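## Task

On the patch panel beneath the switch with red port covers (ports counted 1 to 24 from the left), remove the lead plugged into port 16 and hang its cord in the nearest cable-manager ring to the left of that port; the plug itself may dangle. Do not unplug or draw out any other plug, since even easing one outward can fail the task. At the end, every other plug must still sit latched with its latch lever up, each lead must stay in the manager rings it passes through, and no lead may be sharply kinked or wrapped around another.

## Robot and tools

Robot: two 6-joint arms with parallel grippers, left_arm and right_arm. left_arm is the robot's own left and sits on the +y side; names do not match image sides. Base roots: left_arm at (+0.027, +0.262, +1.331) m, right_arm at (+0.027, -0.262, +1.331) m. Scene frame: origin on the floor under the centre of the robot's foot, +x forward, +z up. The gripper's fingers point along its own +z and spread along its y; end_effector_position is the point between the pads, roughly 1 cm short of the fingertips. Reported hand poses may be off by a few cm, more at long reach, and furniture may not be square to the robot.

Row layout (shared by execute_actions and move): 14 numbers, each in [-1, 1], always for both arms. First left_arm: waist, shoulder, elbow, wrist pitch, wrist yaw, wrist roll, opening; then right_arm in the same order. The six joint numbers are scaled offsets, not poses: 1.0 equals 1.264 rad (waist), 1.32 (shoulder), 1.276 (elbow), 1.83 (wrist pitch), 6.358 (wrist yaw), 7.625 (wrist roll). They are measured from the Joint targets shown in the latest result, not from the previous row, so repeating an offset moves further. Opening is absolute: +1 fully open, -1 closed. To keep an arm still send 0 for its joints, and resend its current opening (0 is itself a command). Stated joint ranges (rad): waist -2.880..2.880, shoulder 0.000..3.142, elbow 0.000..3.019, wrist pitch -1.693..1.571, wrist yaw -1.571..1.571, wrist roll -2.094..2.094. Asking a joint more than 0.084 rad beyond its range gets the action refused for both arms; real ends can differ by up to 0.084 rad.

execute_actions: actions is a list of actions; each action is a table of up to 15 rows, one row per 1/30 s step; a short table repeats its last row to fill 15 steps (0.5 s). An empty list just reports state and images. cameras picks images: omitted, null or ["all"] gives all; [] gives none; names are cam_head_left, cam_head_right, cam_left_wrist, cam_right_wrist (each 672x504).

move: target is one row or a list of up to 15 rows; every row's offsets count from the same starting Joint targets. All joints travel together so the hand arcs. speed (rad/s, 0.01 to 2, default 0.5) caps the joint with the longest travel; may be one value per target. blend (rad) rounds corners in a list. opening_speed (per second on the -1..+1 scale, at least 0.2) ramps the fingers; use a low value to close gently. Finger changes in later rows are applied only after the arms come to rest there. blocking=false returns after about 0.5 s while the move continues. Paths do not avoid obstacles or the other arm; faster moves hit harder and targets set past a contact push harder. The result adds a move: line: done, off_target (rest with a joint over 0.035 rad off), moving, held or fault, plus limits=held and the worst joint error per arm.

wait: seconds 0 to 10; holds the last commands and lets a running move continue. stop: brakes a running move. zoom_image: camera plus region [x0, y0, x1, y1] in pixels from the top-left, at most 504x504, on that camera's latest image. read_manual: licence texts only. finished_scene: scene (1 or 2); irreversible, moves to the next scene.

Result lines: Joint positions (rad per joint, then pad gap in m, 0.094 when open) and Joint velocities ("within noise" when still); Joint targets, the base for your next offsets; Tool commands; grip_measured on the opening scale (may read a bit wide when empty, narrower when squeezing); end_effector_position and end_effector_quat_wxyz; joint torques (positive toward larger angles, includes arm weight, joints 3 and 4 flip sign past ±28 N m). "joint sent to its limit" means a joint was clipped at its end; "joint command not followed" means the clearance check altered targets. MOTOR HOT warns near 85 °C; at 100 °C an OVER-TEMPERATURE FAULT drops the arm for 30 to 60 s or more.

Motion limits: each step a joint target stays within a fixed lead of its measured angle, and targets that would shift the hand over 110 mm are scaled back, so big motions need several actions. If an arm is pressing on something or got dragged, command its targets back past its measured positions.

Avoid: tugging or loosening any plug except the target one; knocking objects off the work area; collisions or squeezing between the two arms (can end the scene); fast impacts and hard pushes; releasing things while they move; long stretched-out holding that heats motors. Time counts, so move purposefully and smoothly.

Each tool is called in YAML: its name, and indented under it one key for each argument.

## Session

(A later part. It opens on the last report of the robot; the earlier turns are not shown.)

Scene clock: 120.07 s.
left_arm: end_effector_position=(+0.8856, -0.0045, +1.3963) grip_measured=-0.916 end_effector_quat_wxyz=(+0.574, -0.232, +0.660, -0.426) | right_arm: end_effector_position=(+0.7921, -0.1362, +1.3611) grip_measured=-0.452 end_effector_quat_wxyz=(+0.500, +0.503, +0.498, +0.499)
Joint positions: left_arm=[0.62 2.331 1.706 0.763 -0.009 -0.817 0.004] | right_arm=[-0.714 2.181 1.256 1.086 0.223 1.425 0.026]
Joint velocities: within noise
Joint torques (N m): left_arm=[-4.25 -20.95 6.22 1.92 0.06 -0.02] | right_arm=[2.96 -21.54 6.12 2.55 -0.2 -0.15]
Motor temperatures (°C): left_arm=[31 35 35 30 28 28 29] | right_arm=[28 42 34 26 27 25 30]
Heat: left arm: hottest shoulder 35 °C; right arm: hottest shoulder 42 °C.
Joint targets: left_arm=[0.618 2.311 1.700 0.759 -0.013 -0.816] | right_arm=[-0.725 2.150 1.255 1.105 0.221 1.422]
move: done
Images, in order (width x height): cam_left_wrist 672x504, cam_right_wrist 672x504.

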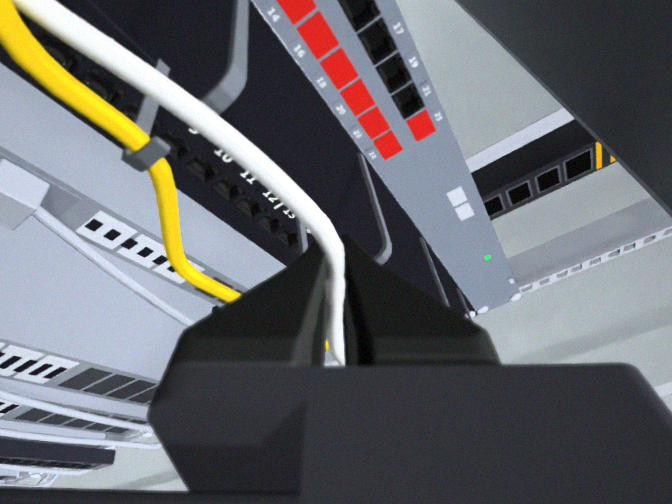

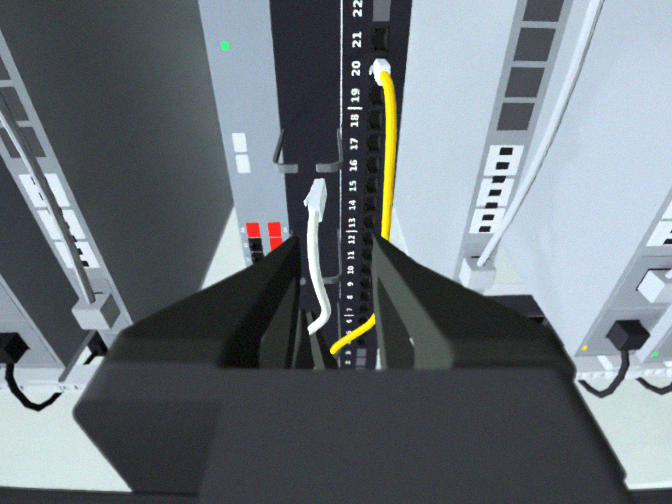

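move:
  target: [0,-0.0061,0,0,0,0,-0.98,0,0,0,0,0,0,-0.45]
  speed: 0.1
  cameras: ["cam_right_wrist"]

zoom_image:
  camera: "cam_right_wrist"
  region: [270, 220, 390, 350]

Scene clock: 121.30 s.
left_arm: end_effector_position=(+0.8865, -0.0034, +1.4044) grip_measured=-0.916 end_effector_quat_wxyz=(+0.577, -0.231, +0.656, -0.428) | right_arm: end_effector_position=(+0.7921, -0.1362, +1.3611) grip_measured=-0.452 end_effector_quat_wxyz=(+0.500, +0.503, +0.498, +0.499)
Joint positions: left_arm=[0.62 2.322 1.706 0.763 -0.009 -0.817 0.004] | right_arm=[-0.714 2.181 1.256 1.086 0.223 1.425 0.026]
Joint velocities: within noise
Joint torques (N m): left_arm=[-3.55 -20.54 6.19 1.95 0.06 -0.03] | right_arm=[2.96 -21.3 6.11 2.51 -0.2 -0.14]
Motor temperatures (°C): left_arm=[31 35 35 30 28 28 29] | right_arm=[28 42 34 26 27 25 30]
Heat: left arm: hottest shoulder 35 °C; right arm: hottest shoulder 42 °C.
Joint targets: left_arm=[0.618 2.303 1.700 0.759 -0.013 -0.816] | right_arm=[-0.725 2.150 1.255 1.105 0.221 1.422]
move: done
Images, in order (width x height): cam_right_wrist 672x504.

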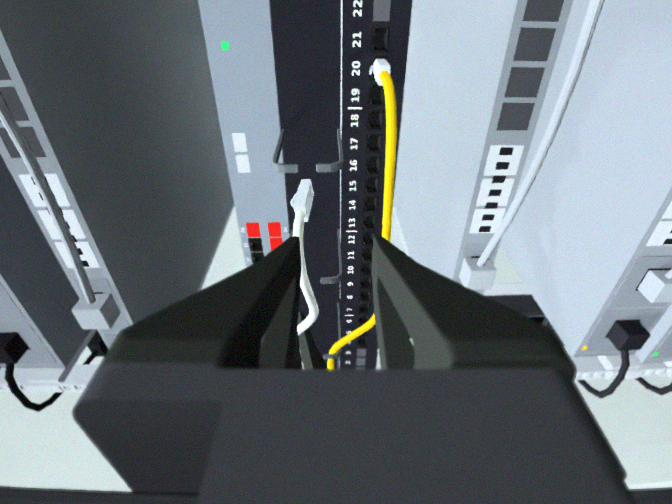

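Scaled by 3.877 from the camera's 672x504 image, which has a finer 960x720 frame.

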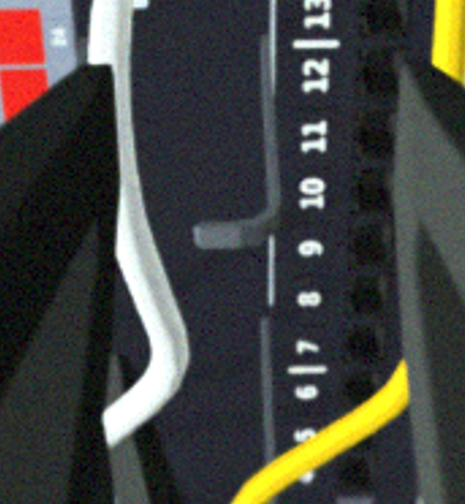

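move:
  target: [0.0127,0.0538,0.0654,-0.0213,0,0,-0.98,0,0,0,0,0,0,-0.45]
  speed: 0.08
  cameras: ["cam_right_wrist"]

zoom_image:
  camera: "cam_right_wrist"
  region: [270, 220, 390, 350]

Scene clock: 123.67 s.
left_arm: end_effector_position=(+0.8911, -0.0066, +1.3901) grip_measured=-0.916 end_effector_quat_wxyz=(+0.569, -0.233, +0.666, -0.423) | right_arm: end_effector_position=(+0.7921, -0.1362, +1.3612) grip_measured=-0.452 end_effector_quat_wxyz=(+0.500, +0.503, +0.498, +0.499)
Joint positions: left_arm=[0.621 2.346 1.733 0.733 -0.009 -0.817 0.004] | right_arm=[-0.714 2.181 1.256 1.086 0.223 1.425 0.026]
Joint velocities: within noise
Joint torques (N m): left_arm=[-2.84 -17.67 10.13 1.72 0.09 -0.02] | right_arm=[3.37 -21.19 6.12 2.54 -0.19 -0.14]
Motor temperatures (°C): left_arm=[31 35 35 30 28 28 29] | right_arm=[28 42 34 26 27 25 30]
Heat: left arm: hottest shoulder 35 °C; right arm: hottest shoulder 42 °C.
Joint targets: left_arm=[0.635 2.374 1.783 0.720 -0.013 -0.816] | right_arm=[-0.725 2.150 1.255 1.105 0.221 1.422]
move: off_target (left_arm); left_arm: the elbow is farthest, 0.050 rad from its target
Images, in order (width x height): cam_right_wrist 672x504.

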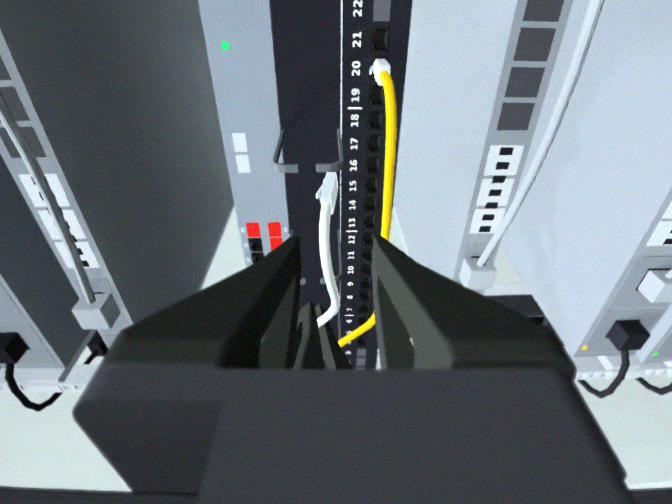

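Scaled by 3.877 from the camera's 672x504 image, which has a finer 960x720 frame.

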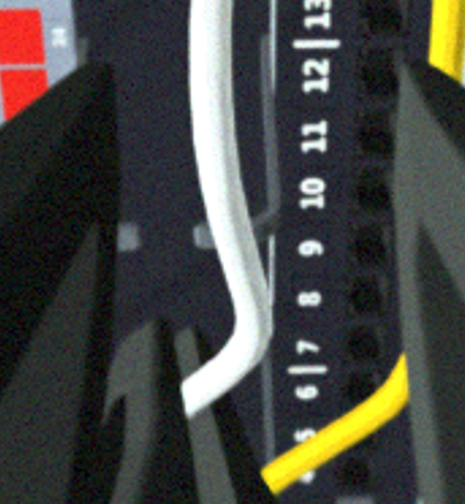

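move:
  target: [0,-0.0424,0,0,0,0,-0.98,0,0,0,0,0,0,-0.45]
  speed: 0.1
  cameras: ["cam_right_wrist"]

zoom_image:
  camera: "cam_right_wrist"
  region: [270, 220, 390, 350]

Scene clock: 125.50 s.
left_arm: end_effector_position=(+0.8922, -0.0053, +1.3971) grip_measured=-0.916 end_effector_quat_wxyz=(+0.571, -0.233, +0.664, -0.424) | right_arm: end_effector_position=(+0.7921, -0.1362, +1.3612) grip_measured=-0.452 end_effector_quat_wxyz=(+0.500, +0.503, +0.498, +0.499)
Joint positions: left_arm=[0.621 2.338 1.734 0.731 -0.009 -0.817 0.004] | right_arm=[-0.714 2.181 1.256 1.086 0.223 1.425 0.026]
Joint velocities: within noise
Joint torques (N m): left_arm=[-2.2 -21.3 9.98 1.47 0.08 -0.05] | right_arm=[3.25 -21.07 6.17 2.52 -0.18 -0.16]
Motor temperatures (°C): left_arm=[31 35 35 30 28 28 29] | right_arm=[28 42 34 26 27 25 30]
Heat: left arm: hottest shoulder 35 °C; right arm: hottest shoulder 42 °C.
Joint targets: left_arm=[0.635 2.318 1.783 0.720 -0.013 -0.816] | right_arm=[-0.725 2.150 1.255 1.105 0.221 1.422]
move: off_target (left_arm); left_arm: the elbow is farthest, 0.049 rad from its target
Images, in order (width x height): cam_right_wrist 672x504.

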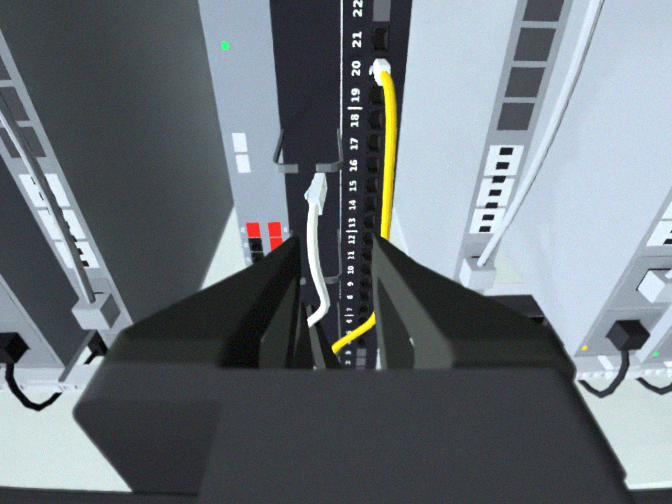

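Scaled by 3.877 from the camera's 672x504 image, which has a finer 960x720 frame.

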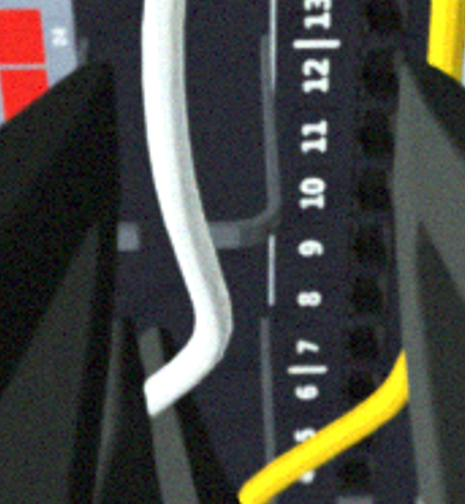

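move:
  target: [0,0.0318,0.0055,0,0,0,-0.98,0,0,0,0,0,0,-0.45]
  speed: 0.1
  cameras: ["cam_right_wrist"]

zoom_image:
  camera: "cam_right_wrist"
  region: [270, 220, 390, 350]

Scene clock: 126.83 s.
left_arm: end_effector_position=(+0.8922, -0.0053, +1.3971) grip_measured=-0.916 end_effector_quat_wxyz=(+0.571, -0.233, +0.664, -0.424) | right_arm: end_effector_position=(+0.7921, -0.1362, +1.3612) grip_measured=-0.452 end_effector_quat_wxyz=(+0.500, +0.503, +0.498, +0.499)
Joint positions: left_arm=[0.621 2.338 1.734 0.731 -0.009 -0.817 0.004] | right_arm=[-0.714 2.181 1.256 1.086 0.223 1.425 0.026]
Joint velocities: within noise
Joint torques (N m): left_arm=[-2.9 -17.96 10.69 1.48 0.1 0.03] | right_arm=[3.08 -21.3 6.06 2.56 -0.16 -0.17]
Motor temperatures (°C): left_arm=[31 35 36 30 28 28 29] | right_arm=[28 42 34 26 27 25 30]
Heat: left arm: hottest elbow 36 °C; right arm: hottest shoulder 42 °C.
Joint targets: left_arm=[0.635 2.360 1.790 0.720 -0.013 -0.816] | right_arm=[-0.725 2.150 1.255 1.105 0.221 1.422]
move: off_target (left_arm); left_arm: the elbow is farthest, 0.056 rad from its target
Images, in order (width x height): cam_right_wrist 672x504.

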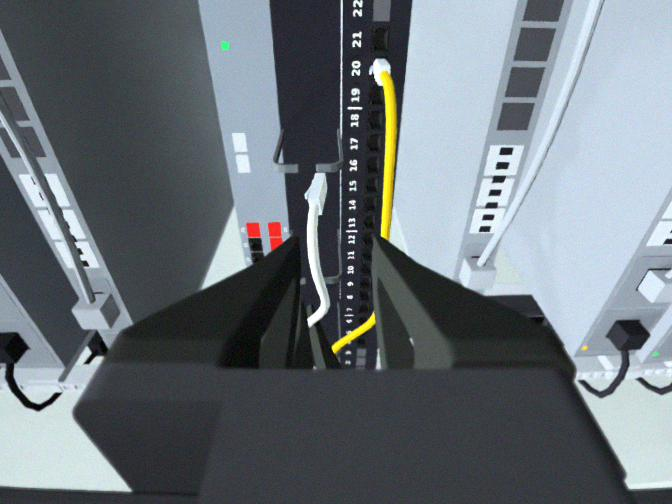

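Scaled by 3.877 from the camera's 672x504 image, which has a finer 960x720 frame.

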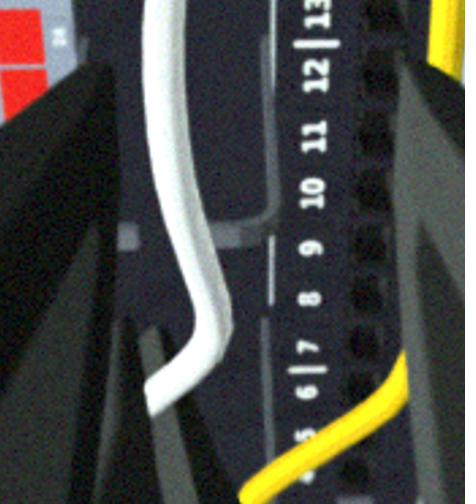

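move:
  target: [0.004,0.0242,0.0415,-0.0191,0,0,-0.98,0,0,0,0,0,0,-0.45]
  speed: 0.08
  cameras: ["cam_right_wrist"]

zoom_image:
  camera: "cam_right_wrist"
  region: [270, 220, 390, 350]

Scene clock: 128.20 s.
left_arm: end_effector_position=(+0.9035, -0.0079, +1.3947) grip_measured=-0.916 end_effector_quat_wxyz=(+0.569, -0.234, +0.665, -0.422) | right_arm: end_effector_position=(+0.7921, -0.1362, +1.3612) grip_measured=-0.452 end_effector_quat_wxyz=(+0.500, +0.503, +0.498, +0.499)
Joint positions: left_arm=[0.623 2.364 1.787 0.699 -0.009 -0.817 0.004] | right_arm=[-0.714 2.181 1.256 1.086 0.223 1.425 0.026]
Joint velocities: within noise
Joint torques (N m): left_arm=[-2.49 -17.9 10.81 1.54 0.07 -0.01] | right_arm=[3.14 -21.3 6.08 2.59 -0.2 -0.16]
Motor temperatures (°C): left_arm=[31 35 36 30 28 28 29] | right_arm=[28 42 34 26 27 25 30]
Heat: left arm: hottest elbow 36 °C; right arm: hottest shoulder 42 °C.
Joint targets: left_arm=[0.639 2.392 1.843 0.685 -0.013 -0.816] | right_arm=[-0.725 2.150 1.255 1.105 0.221 1.422]
move: off_target (left_arm); left_arm: the elbow is farthest, 0.056 rad from its target
Images, in order (width x height): cam_right_wrist 672x504.

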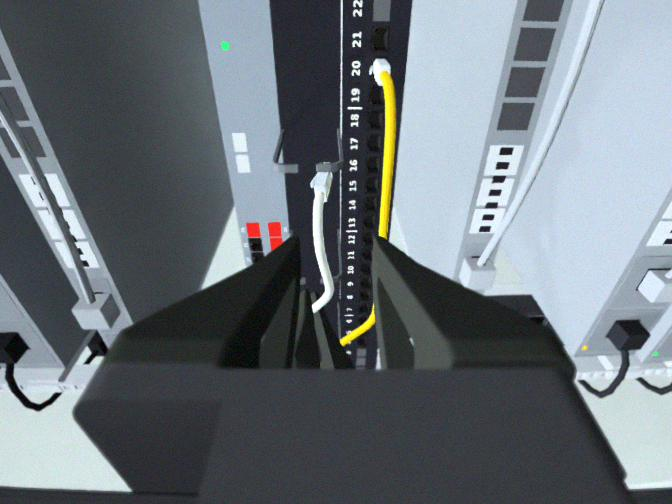

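Scaled by 3.877 from the camera's 672x504 image, which has a finer 960x720 frame.

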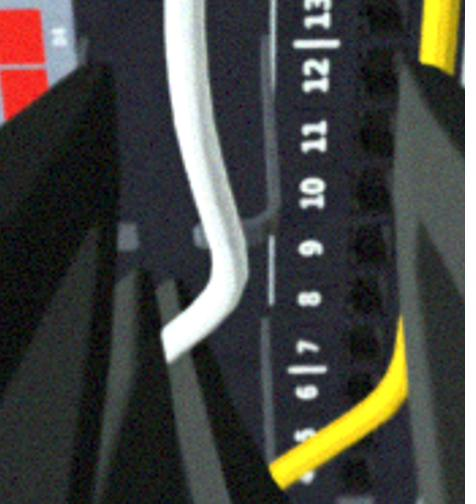

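move:
  target: [0.0107,0,0.0172,-0.0066,0,0,-0.98,0,0,0,0,0,0,-0.45]
  speed: 0.06
  cameras: ["cam_right_wrist"]

zoom_image:
  camera: "cam_right_wrist"
  region: [270, 220, 390, 350]

zoom_image:
  camera: "cam_right_wrist"
  region: [270, 130, 390, 260]

Scene clock: 129.83 s.
left_arm: end_effector_position=(+0.9082, -0.0061, +1.3971) grip_measured=-0.916 end_effector_quat_wxyz=(+0.570, -0.235, +0.665, -0.421) | right_arm: end_effector_position=(+0.7921, -0.1362, +1.3612) grip_measured=-0.452 end_effector_quat_wxyz=(+0.500, +0.503, +0.498, +0.499)
Joint positions: left_arm=[0.626 2.367 1.804 0.684 -0.009 -0.817 0.004] | right_arm=[-0.714 2.181 1.256 1.086 0.223 1.425 0.026]
Joint velocities: within noise
Joint torques (N m): left_arm=[-1.79 -18.02 11.23 1.7 0.09 -0.01] | right_arm=[3.14 -21.48 6.15 2.55 -0.19 -0.14]
Motor temperatures (°C): left_arm=[31 36 36 30 28 28 29] | right_arm=[28 42 33 26 27 25 30]
Heat: left arm: hottest shoulder 36 °C; right arm: hottest shoulder 42 °C.
Joint targets: left_arm=[0.653 2.392 1.865 0.673 -0.013 -0.816] | right_arm=[-0.725 2.150 1.255 1.105 0.221 1.422]
move: off_target (left_arm); left_arm: the elbow is farthest, 0.061 rad from its target
Images, in order (width x height): cam_right_wrist 672x504.

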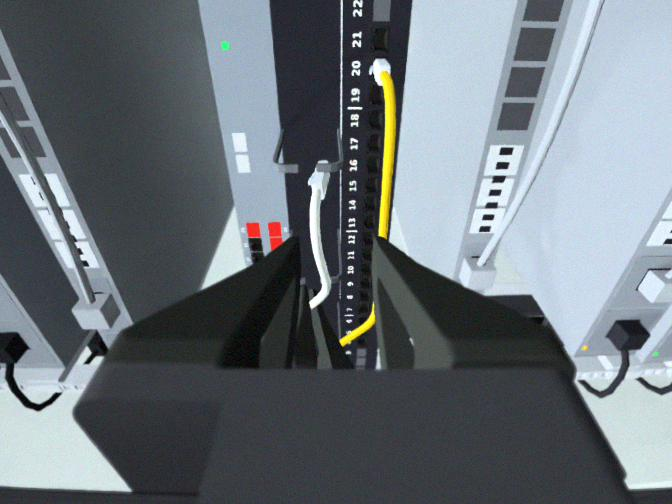

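Scaled by 3.877 from the camera's 672x504 image, which has a finer 960x720 frame.

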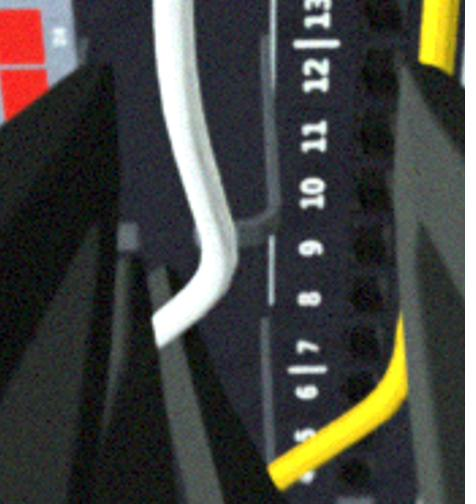

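Scaled by 3.877 from the camera's 672x504 image, which has a finer 960x720 frame.

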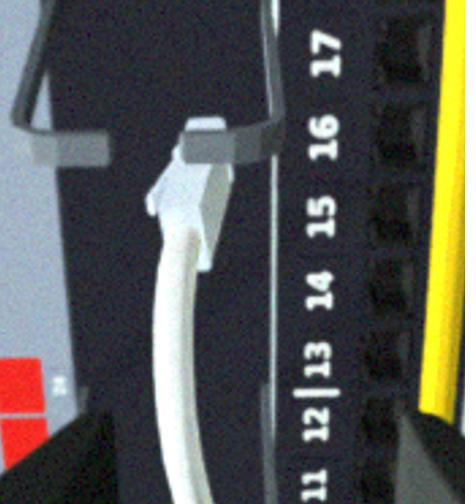

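move:
  target: [0.009,-0.0398,0,0,0,0,-0.98,0,0,0,0,0,0,-0.45]
  speed: 0.06
  cameras: ["cam_right_wrist"]

zoom_image:
  camera: "cam_right_wrist"
  region: [270, 220, 390, 350]

zoom_image:
  camera: "cam_right_wrist"
  region: [270, 130, 390, 260]

Scene clock: 131.57 s.
left_arm: end_effector_position=(+0.9089, -0.0048, +1.3993) grip_measured=-0.916 end_effector_quat_wxyz=(+0.571, -0.234, +0.664, -0.422) | right_arm: end_effector_position=(+0.7921, -0.1361, +1.3612) grip_measured=-0.452 end_effector_quat_wxyz=(+0.500, +0.503, +0.498, +0.499)
Joint positions: left_arm=[0.627 2.365 1.805 0.684 -0.007 -0.817 0.004] | right_arm=[-0.714 2.181 1.256 1.086 0.223 1.425 0.026]
Joint velocities: within noise
Joint torques (N m): left_arm=[-0.5 -21.95 11.1 1.61 -0.03 -0.05] | right_arm=[3.31 -21.13 6.13 2.45 -0.18 -0.14]
Motor temperatures (°C): left_arm=[31 36 36 30 28 28 29] | right_arm=[28 42 33 26 27 25 30]
Heat: left arm: hottest shoulder 36 °C; right arm: hottest shoulder 42 °C.
Joint targets: left_arm=[0.665 2.340 1.865 0.673 -0.013 -0.816] | right_arm=[-0.725 2.150 1.255 1.105 0.220 1.422]
move: off_target (left_arm); left_arm: the elbow is farthest, 0.060 rad from its target
Images, in order (width x height): cam_right_wrist 672x504.

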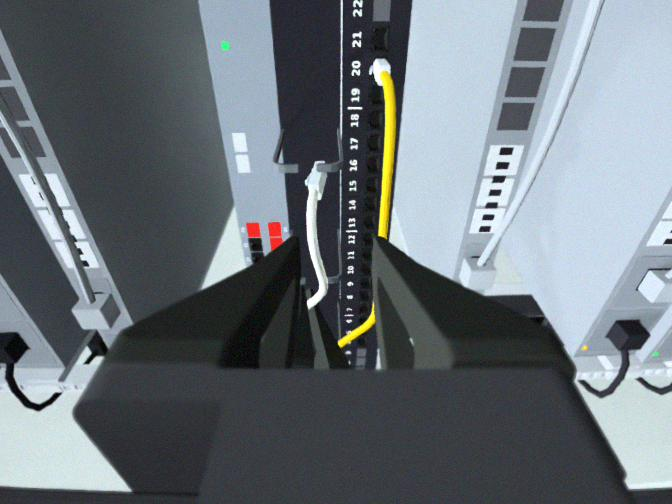

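Scaled by 3.877 from the camera's 672x504 image, which has a finer 960x720 frame.

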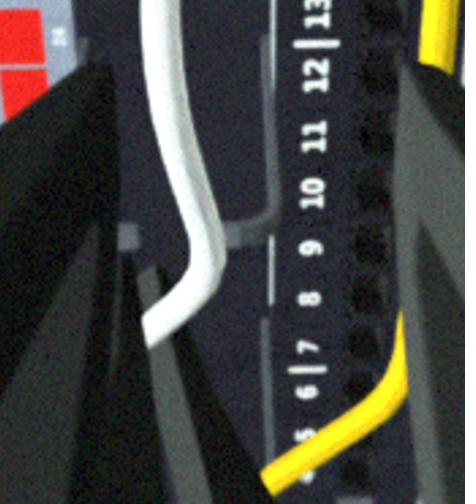

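Scaled by 3.877 from the camera's 672x504 image, which has a finer 960x720 frame.

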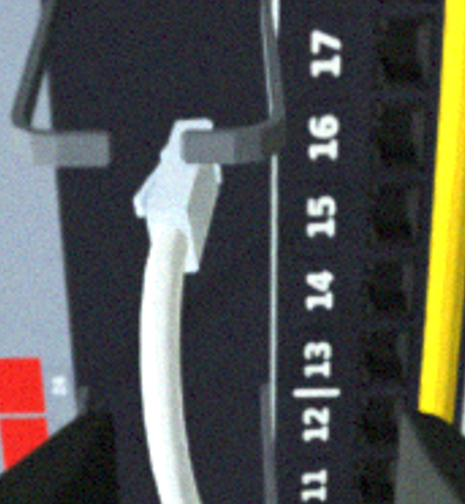

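move:
  target: [0.005,-0.0038,0,0,0,0,-0.98,0,0,0,0,0,0,-0.45]
  speed: 0.06
  cameras: ["cam_right_wrist"]

zoom_image:
  camera: "cam_right_wrist"
  region: [270, 220, 390, 350]

Scene clock: 132.57 s.
left_arm: end_effector_position=(+0.9099, -0.0024, +1.4019) grip_measured=-0.916 end_effector_quat_wxyz=(+0.572, -0.234, +0.663, -0.422) | right_arm: end_effector_position=(+0.7921, -0.1361, +1.3612) grip_measured=-0.452 end_effector_quat_wxyz=(+0.500, +0.503, +0.498, +0.499)
Joint positions: left_arm=[0.63 2.361 1.805 0.684 -0.005 -0.817 0.004] | right_arm=[-0.714 2.181 1.256 1.086 0.223 1.425 0.026]
Joint velocities: within noise
Joint torques (N m): left_arm=[-0.97 -22.12 11.15 1.83 -0.06 0.01] | right_arm=[3.02 -21.42 6.08 2.52 -0.19 -0.13]
Motor temperatures (°C): left_arm=[31 36 36 30 28 28 29] | right_arm=[28 42 33 26 27 25 30]
Heat: left arm: hottest shoulder 36 °C; right arm: hottest shoulder 42 °C.
Joint targets: left_arm=[0.671 2.334 1.865 0.673 -0.013 -0.816] | right_arm=[-0.725 2.150 1.255 1.105 0.220 1.422]
move: off_target (left_arm); left_arm: the elbow is farthest, 0.060 rad from its target
Images, in order (width x height): cam_right_wrist 672x504.

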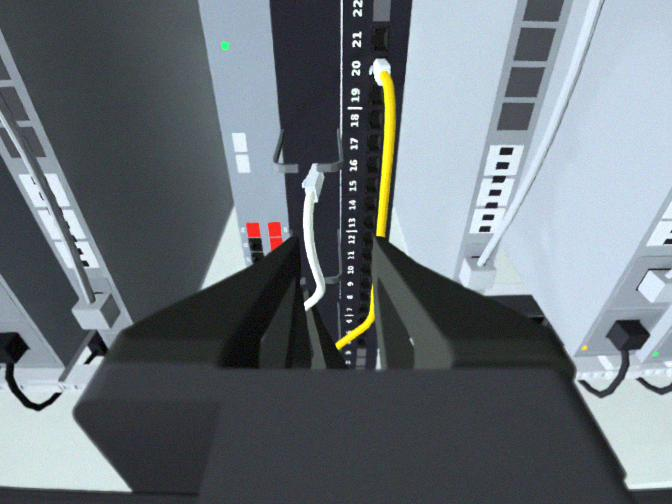

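Scaled by 3.877 from the camera's 672x504 image, which has a finer 960x720 frame.

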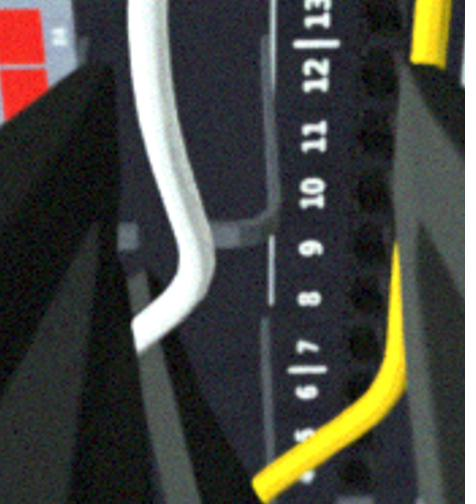

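move:
  target: [0.004,-0.0028,0,0,0,0,-0.98,0,0,0,0,0,0,-0.45]
  speed: 0.06
  cameras: ["cam_right_wrist"]

zoom_image:
  camera: "cam_right_wrist"
  region: [270, 220, 390, 350]

Scene clock: 133.80 s.
left_arm: end_effector_position=(+0.9122, +0.0038, +1.4064) grip_measured=-0.916 end_effector_quat_wxyz=(+0.574, -0.236, +0.661, -0.421) | right_arm: end_effector_position=(+0.7921, -0.1361, +1.3612) grip_measured=-0.452 end_effector_quat_wxyz=(+0.500, +0.503, +0.498, +0.499)
Joint positions: left_arm=[0.636 2.354 1.805 0.682 -0.005 -0.817 0.004] | right_arm=[-0.714 2.181 1.256 1.086 0.223 1.425 0.026]
Joint velocities: within noise
Joint torques (N m): left_arm=[-0.85 -21.89 11.36 1.68 -0.09 0.01] | right_arm=[3.08 -21.19 6.12 2.52 -0.17 -0.14]
Motor temperatures (°C): left_arm=[31 36 36 29 28 28 29] | right_arm=[28 42 33 26 27 25 30]
Heat: left arm: hottest shoulder 36 °C; right arm: hottest shoulder 42 °C.
Joint targets: left_arm=[0.676 2.331 1.865 0.673 -0.013 -0.816] | right_arm=[-0.725 2.150 1.255 1.105 0.220 1.422]
move: off_target (left_arm); left_arm: the elbow is farthest, 0.060 rad from its target
Images, in order (width x height): cam_right_wrist 672x504.

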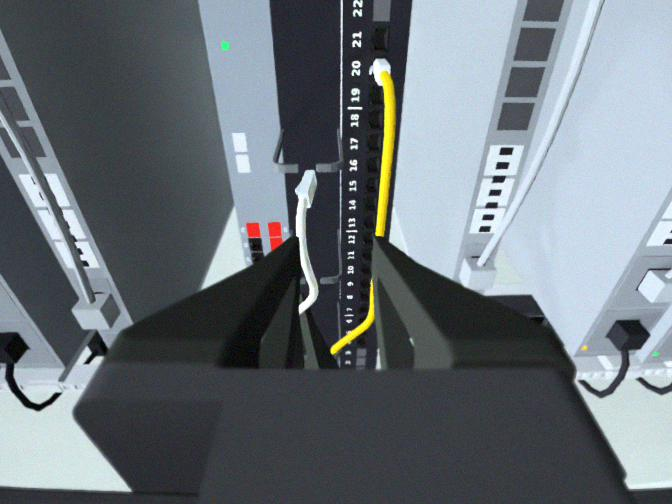

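Scaled by 3.877 from the camera's 672x504 image, which has a finer 960x720 frame.

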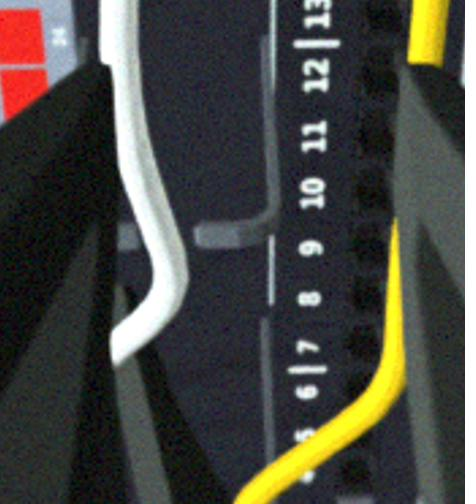

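move:
  target:
    - [0,0.0371,0,0,0,0,-0.98,0,0,0,0,0,0,-0.45]
    - [0.003,0.0595,0.0498,-0.02,0,0,-0.98,0,0,0,0,0,0,-0.45]
  speed: 0.06
  cameras: ["cam_right_wrist","cam_left_wrist"]

zoom_image:
  camera: "cam_right_wrist"
  region: [270, 220, 390, 350]

Scene clock: 137.17 s.
left_arm: end_effector_position=(+0.9327, +0.0187, +1.4113) grip_measured=-0.916 end_effector_quat_wxyz=(+0.582, -0.241, +0.656, -0.415) | right_arm: end_effector_position=(+0.7921, -0.1361, +1.3612) grip_measured=-0.452 end_effector_quat_wxyz=(+0.500, +0.503, +0.498, +0.499)
Joint positions: left_arm=[0.657 2.382 1.879 0.648 -0.005 -0.817 0.004] | right_arm=[-0.714 2.181 1.256 1.086 0.223 1.425 0.026]
Joint velocities: within noise
Joint torques (N m): left_arm=[-2.26 -18.78 10.65 1.47 -0.2 -0.02] | right_arm=[3.25 -21.3 6.09 2.59 -0.15 -0.15]
Motor temperatures (°C): left_arm=[31 37 37 29 28 28 29] | right_arm=[28 42 33 26 27 25 30]
Heat: left arm: hottest shoulder 37 °C; right arm: hottest shoulder 42 °C.
Joint targets: left_arm=[0.680 2.409 1.929 0.637 -0.013 -0.816] | right_arm=[-0.725 2.150 1.255 1.105 0.220 1.422]
move: off_target (left_arm); left_arm: the elbow is farthest, 0.050 rad from its target
Images, in order (width x height): cam_left_wrist 672x504, cam_right_wrist 672x504.

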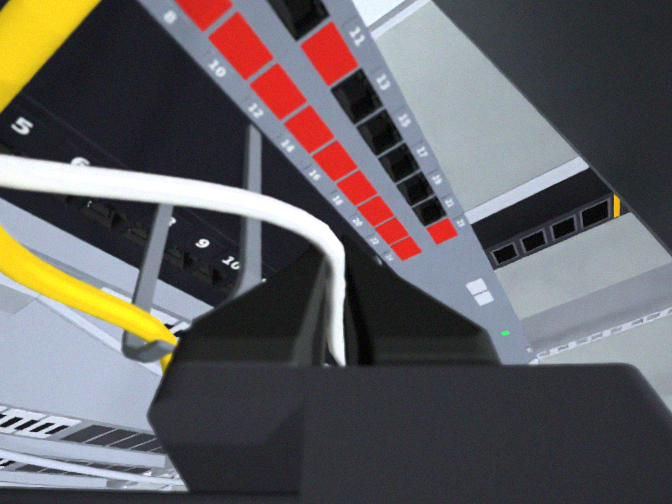

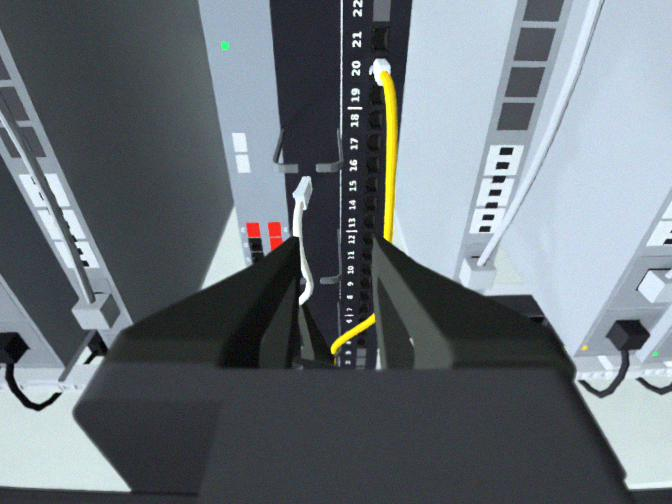

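Scaled by 3.877 from the camera's 672x504 image, which has a finer 960x720 frame.

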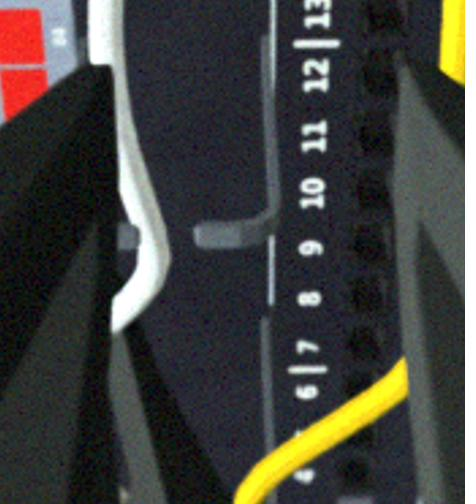

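move:
  target: [-0.0293,0,0,0,0,0,-0.98,0,0,0,0,0,0,-0.45]
  speed: 0.06
  cameras: ["cam_right_wrist","cam_left_wrist"]

zoom_image:
  camera: "cam_right_wrist"
  region: [270, 220, 390, 350]

Scene clock: 139.33 s.
left_arm: end_effector_position=(+0.9295, +0.0077, +1.4120) grip_measured=-0.916 end_effector_quat_wxyz=(+0.580, -0.238, +0.657, -0.419) | right_arm: end_effector_position=(+0.7921, -0.1361, +1.3612) grip_measured=-0.452 end_effector_quat_wxyz=(+0.500, +0.503, +0.498, +0.499)
Joint positions: left_arm=[0.644 2.383 1.879 0.648 -0.008 -0.817 0.004] | right_arm=[-0.714 2.181 1.256 1.086 0.223 1.425 0.026]
Joint velocities: within noise
Joint torques (N m): left_arm=[-3.96 -18.43 10.76 1.69 0.06 -0.02] | right_arm=[3.14 -21.25 6.16 2.59 -0.17 -0.15]
Motor temperatures (°C): left_arm=[31 37 37 29 28 28 29] | right_arm=[28 42 33 26 27 25 30]
Heat: left arm: hottest shoulder 37 °C; right arm: hottest shoulder 42 °C.
Joint targets: left_arm=[0.643 2.410 1.929 0.637 -0.013 -0.816] | right_arm=[-0.725 2.150 1.255 1.105 0.220 1.422]
move: off_target (left_arm); left_arm: the elbow is farthest, 0.050 rad from its target
Images, in order (width x height): cam_left_wrist 672x504, cam_right_wrist 672x504.

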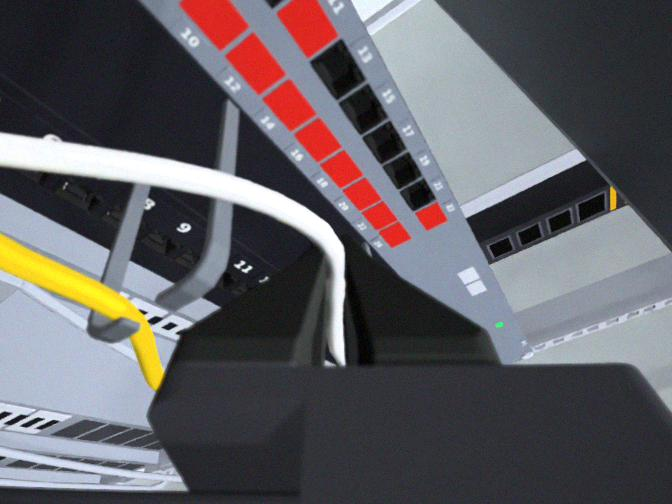

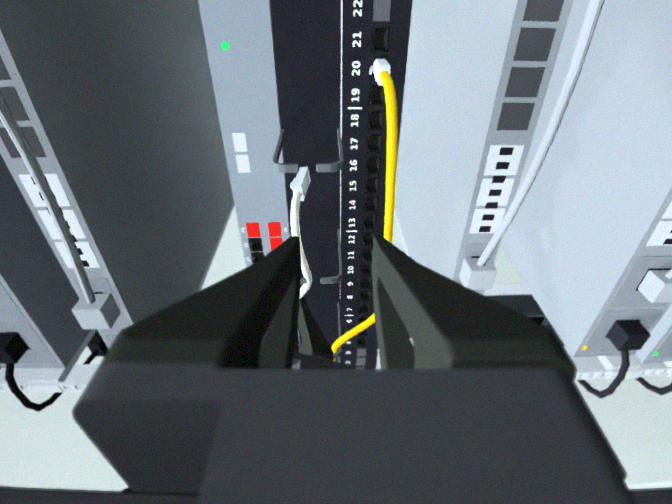

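Scaled by 3.877 from the camera's 672x504 image, which has a finer 960x720 frame.

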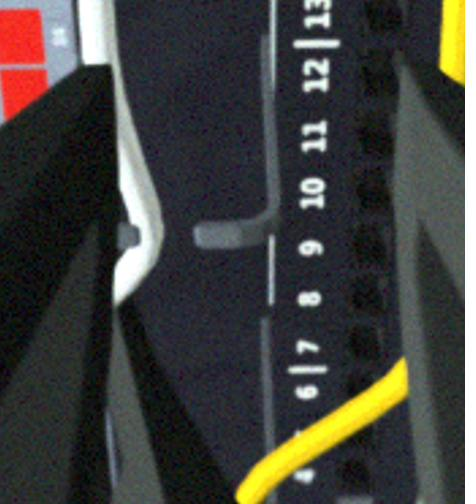

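execute_actions:
  actions: []

zoom_image:
  camera: "cam_right_wrist"
  region: [270, 180, 410, 350]

Scene clock: 140.77 s.
left_arm: end_effector_position=(+0.9295, +0.0077, +1.4120) grip_measured=-0.916 end_effector_quat_wxyz=(+0.580, -0.238, +0.657, -0.419) | right_arm: end_effector_position=(+0.7921, -0.1361, +1.3612) grip_measured=-0.452 end_effector_quat_wxyz=(+0.500, +0.503, +0.498, +0.499)
Joint positions: left_arm=[0.644 2.383 1.879 0.648 -0.008 -0.817 0.004] | right_arm=[-0.714 2.181 1.256 1.086 0.223 1.425 0.026]
Joint velocities: within noise
Joint torques (N m): left_arm=[-4.01 -19.08 10.85 1.55 0.01 0.01] | right_arm=[3.19 -21.71 6.09 2.59 -0.16 -0.17]
Motor temperatures (°C): left_arm=[31 37 38 29 28 28 29] | right_arm=[28 42 33 26 27 25 30]
Heat: left arm: hottest elbow 38 °C; right arm: hottest shoulder 42 °C.
Joint targets: left_arm=[0.643 2.410 1.929 0.637 -0.013 -0.816] | right_arm=[-0.725 2.150 1.255 1.105 0.220 1.422]
Tool commands: left_gripper/opening=-0.98 right_gripper/opening=-0.45

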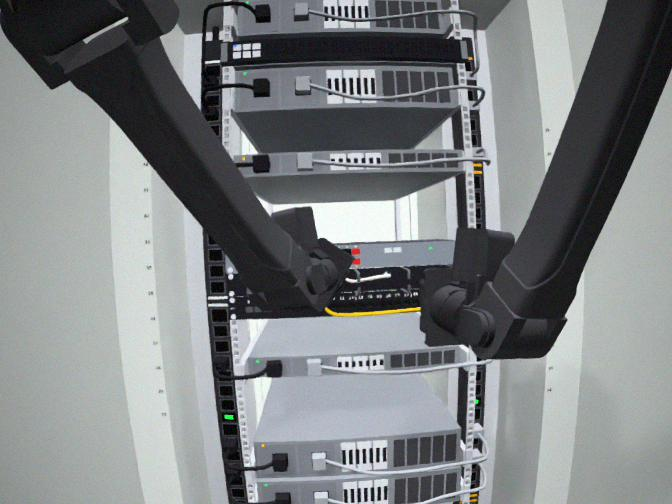

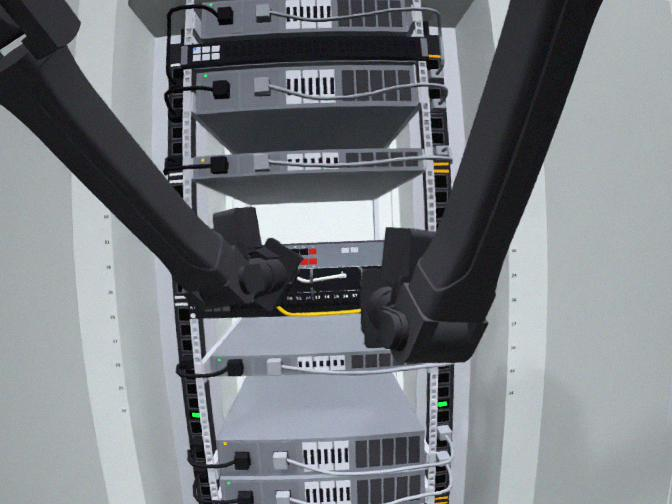

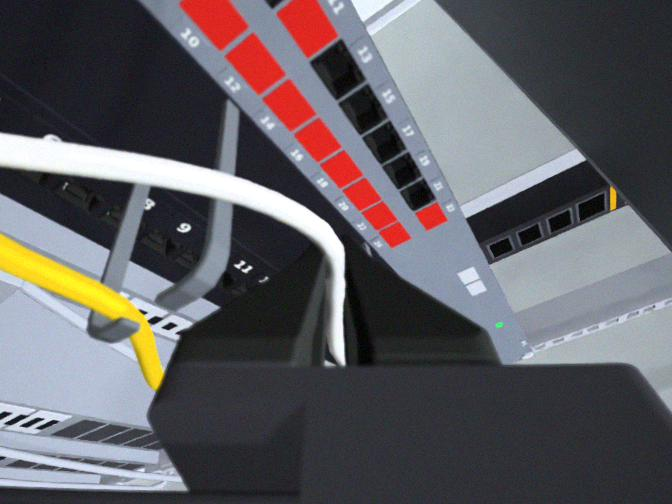

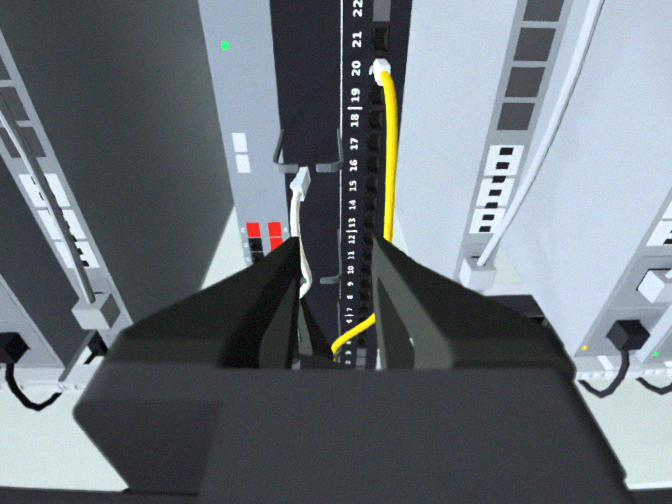

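Scaled by 2.965 from the camera's 672x504 image, which has a finer 960x720 frame.

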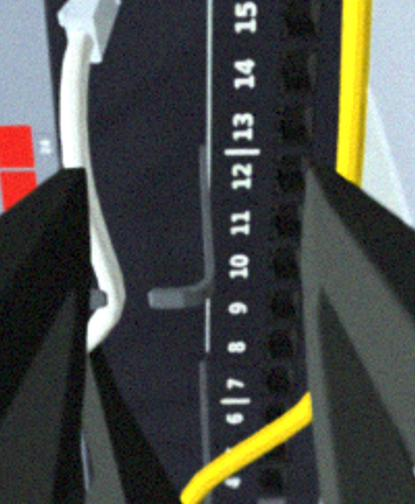

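zoom_image:
  camera: "cam_right_wrist"
  region: [285, 255, 345, 300]

zoom_image:
  camera: "cam_head_left"
  region: [330, 240, 430, 320]

zoom_image:
  camera: "cam_head_right"
  region: [270, 240, 370, 320]

Scaled by 8.400 from the camera's 672x504 image, which has a finer 960x720 frame.

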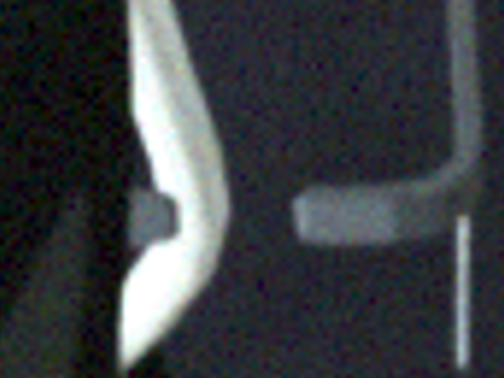

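Scaled by 5.040 from the camera's 672x504 image, which has a finer 960x720 frame.

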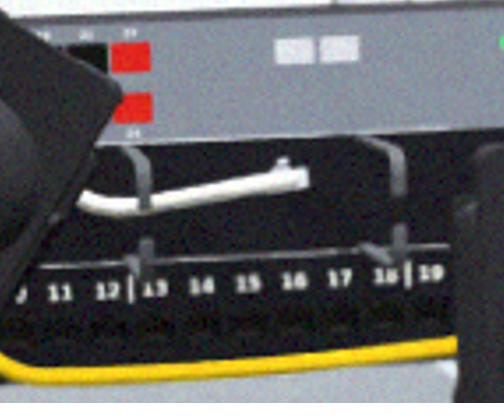

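Scaled by 5.040 from the camera's 672x504 image, which has a finer 960x720 frame.

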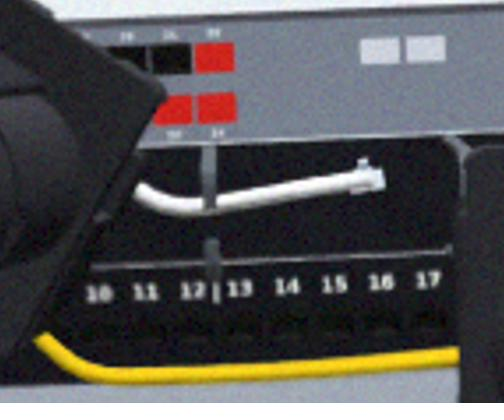

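move:
  target: [0, 0.0121, 0, 0, 0, 0, -0.98, 0, 0, 0, 0, 0, 0, -0.45]
  speed: 0.08

zoom_image:
  camera: "cam_right_wrist"
  region: [270, 180, 410, 350]

zoom_image:
  camera: "cam_head_right"
  region: [270, 240, 370, 320]

Scene clock: 142.67 s.
left_arm: end_effector_position=(+0.9298, +0.0068, +1.4098) grip_measured=-0.916 end_effector_quat_wxyz=(+0.580, -0.238, +0.657, -0.419) | right_arm: end_effector_position=(+0.7921, -0.1361, +1.3612) grip_measured=-0.452 end_effector_quat_wxyz=(+0.500, +0.503, +0.498, +0.499)
Joint positions: left_arm=[0.644 2.388 1.883 0.648 -0.008 -0.817 0.004] | right_arm=[-0.714 2.181 1.256 1.086 0.223 1.425 0.026]
Joint velocities: within noise
Joint torques (N m): left_arm=[-4.6 -18.61 10.44 1.62 0.07 -0.01] | right_arm=[3.37 -21.6 6.09 2.55 -0.19 -0.16]
Motor temperatures (°C): left_arm=[31 37 38 29 28 28 29] | right_arm=[28 42 33 26 27 25 30]
Heat: left arm: hottest elbow 38 °C; right arm: hottest shoulder 42 °C.
Joint targets: left_arm=[0.642 2.425 1.928 0.637 -0.013 -0.816] | right_arm=[-0.725 2.150 1.255 1.105 0.220 1.422]
move: off_target (left_arm); left_arm: the elbow is farthest, 0.046 rad from its target

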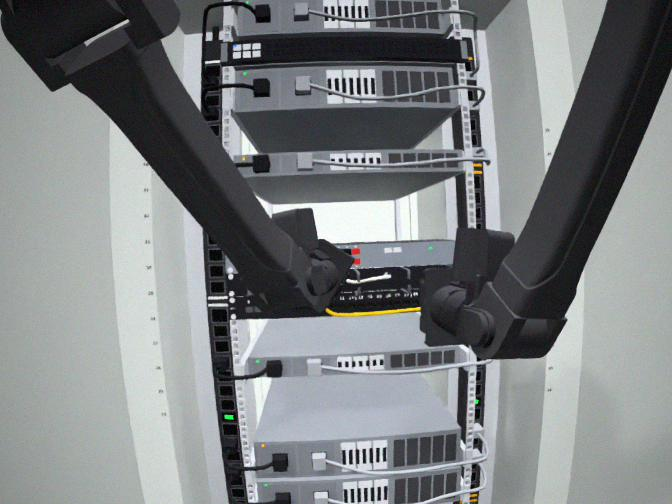

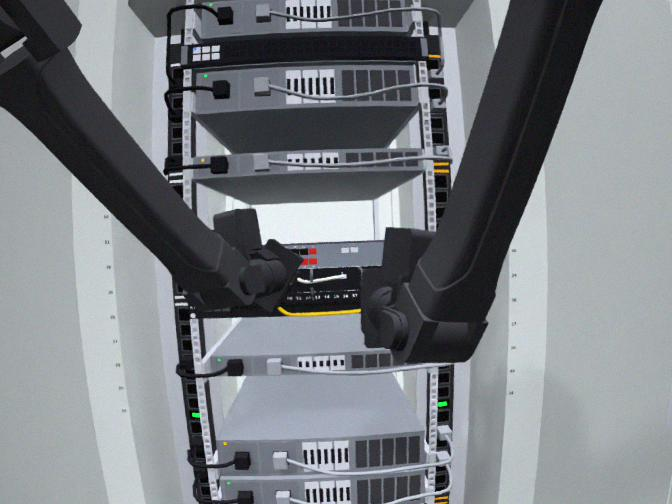

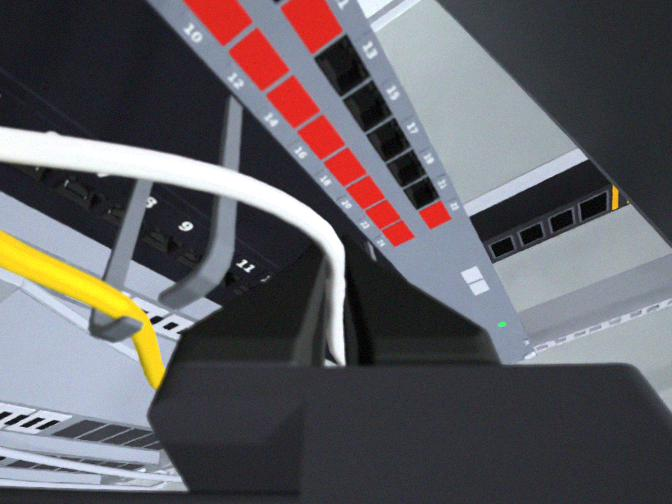

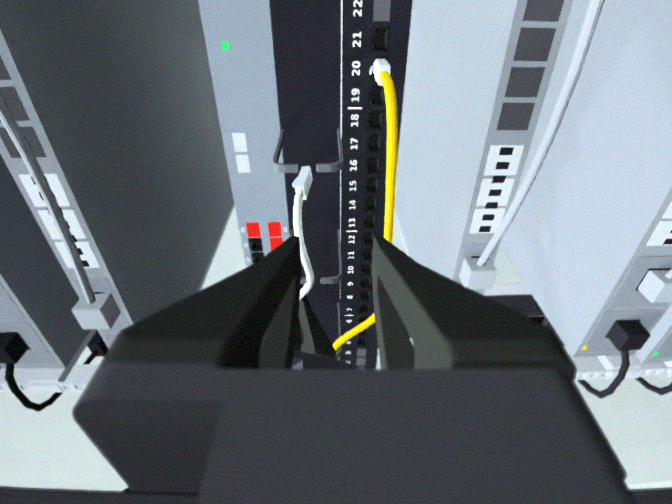

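Scaled by 2.965 from the camera's 672x504 image, which has a finer 960x720 frame.

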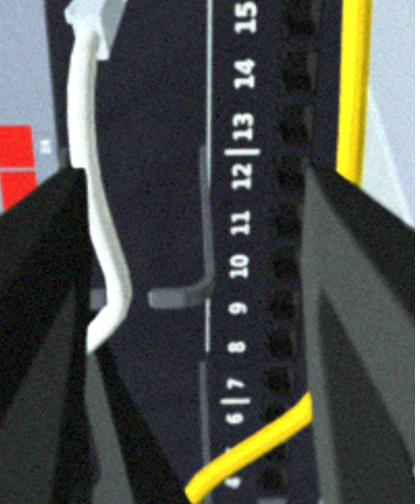

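Scaled by 5.040 from the camera's 672x504 image, which has a finer 960x720 frame.

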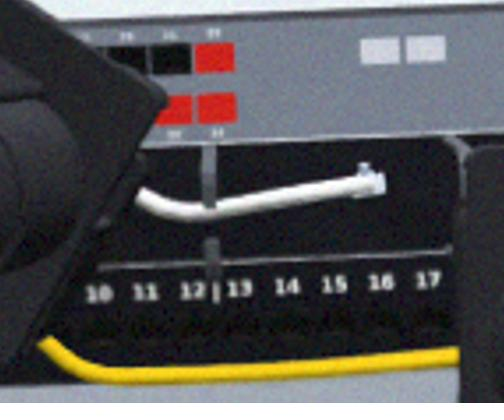

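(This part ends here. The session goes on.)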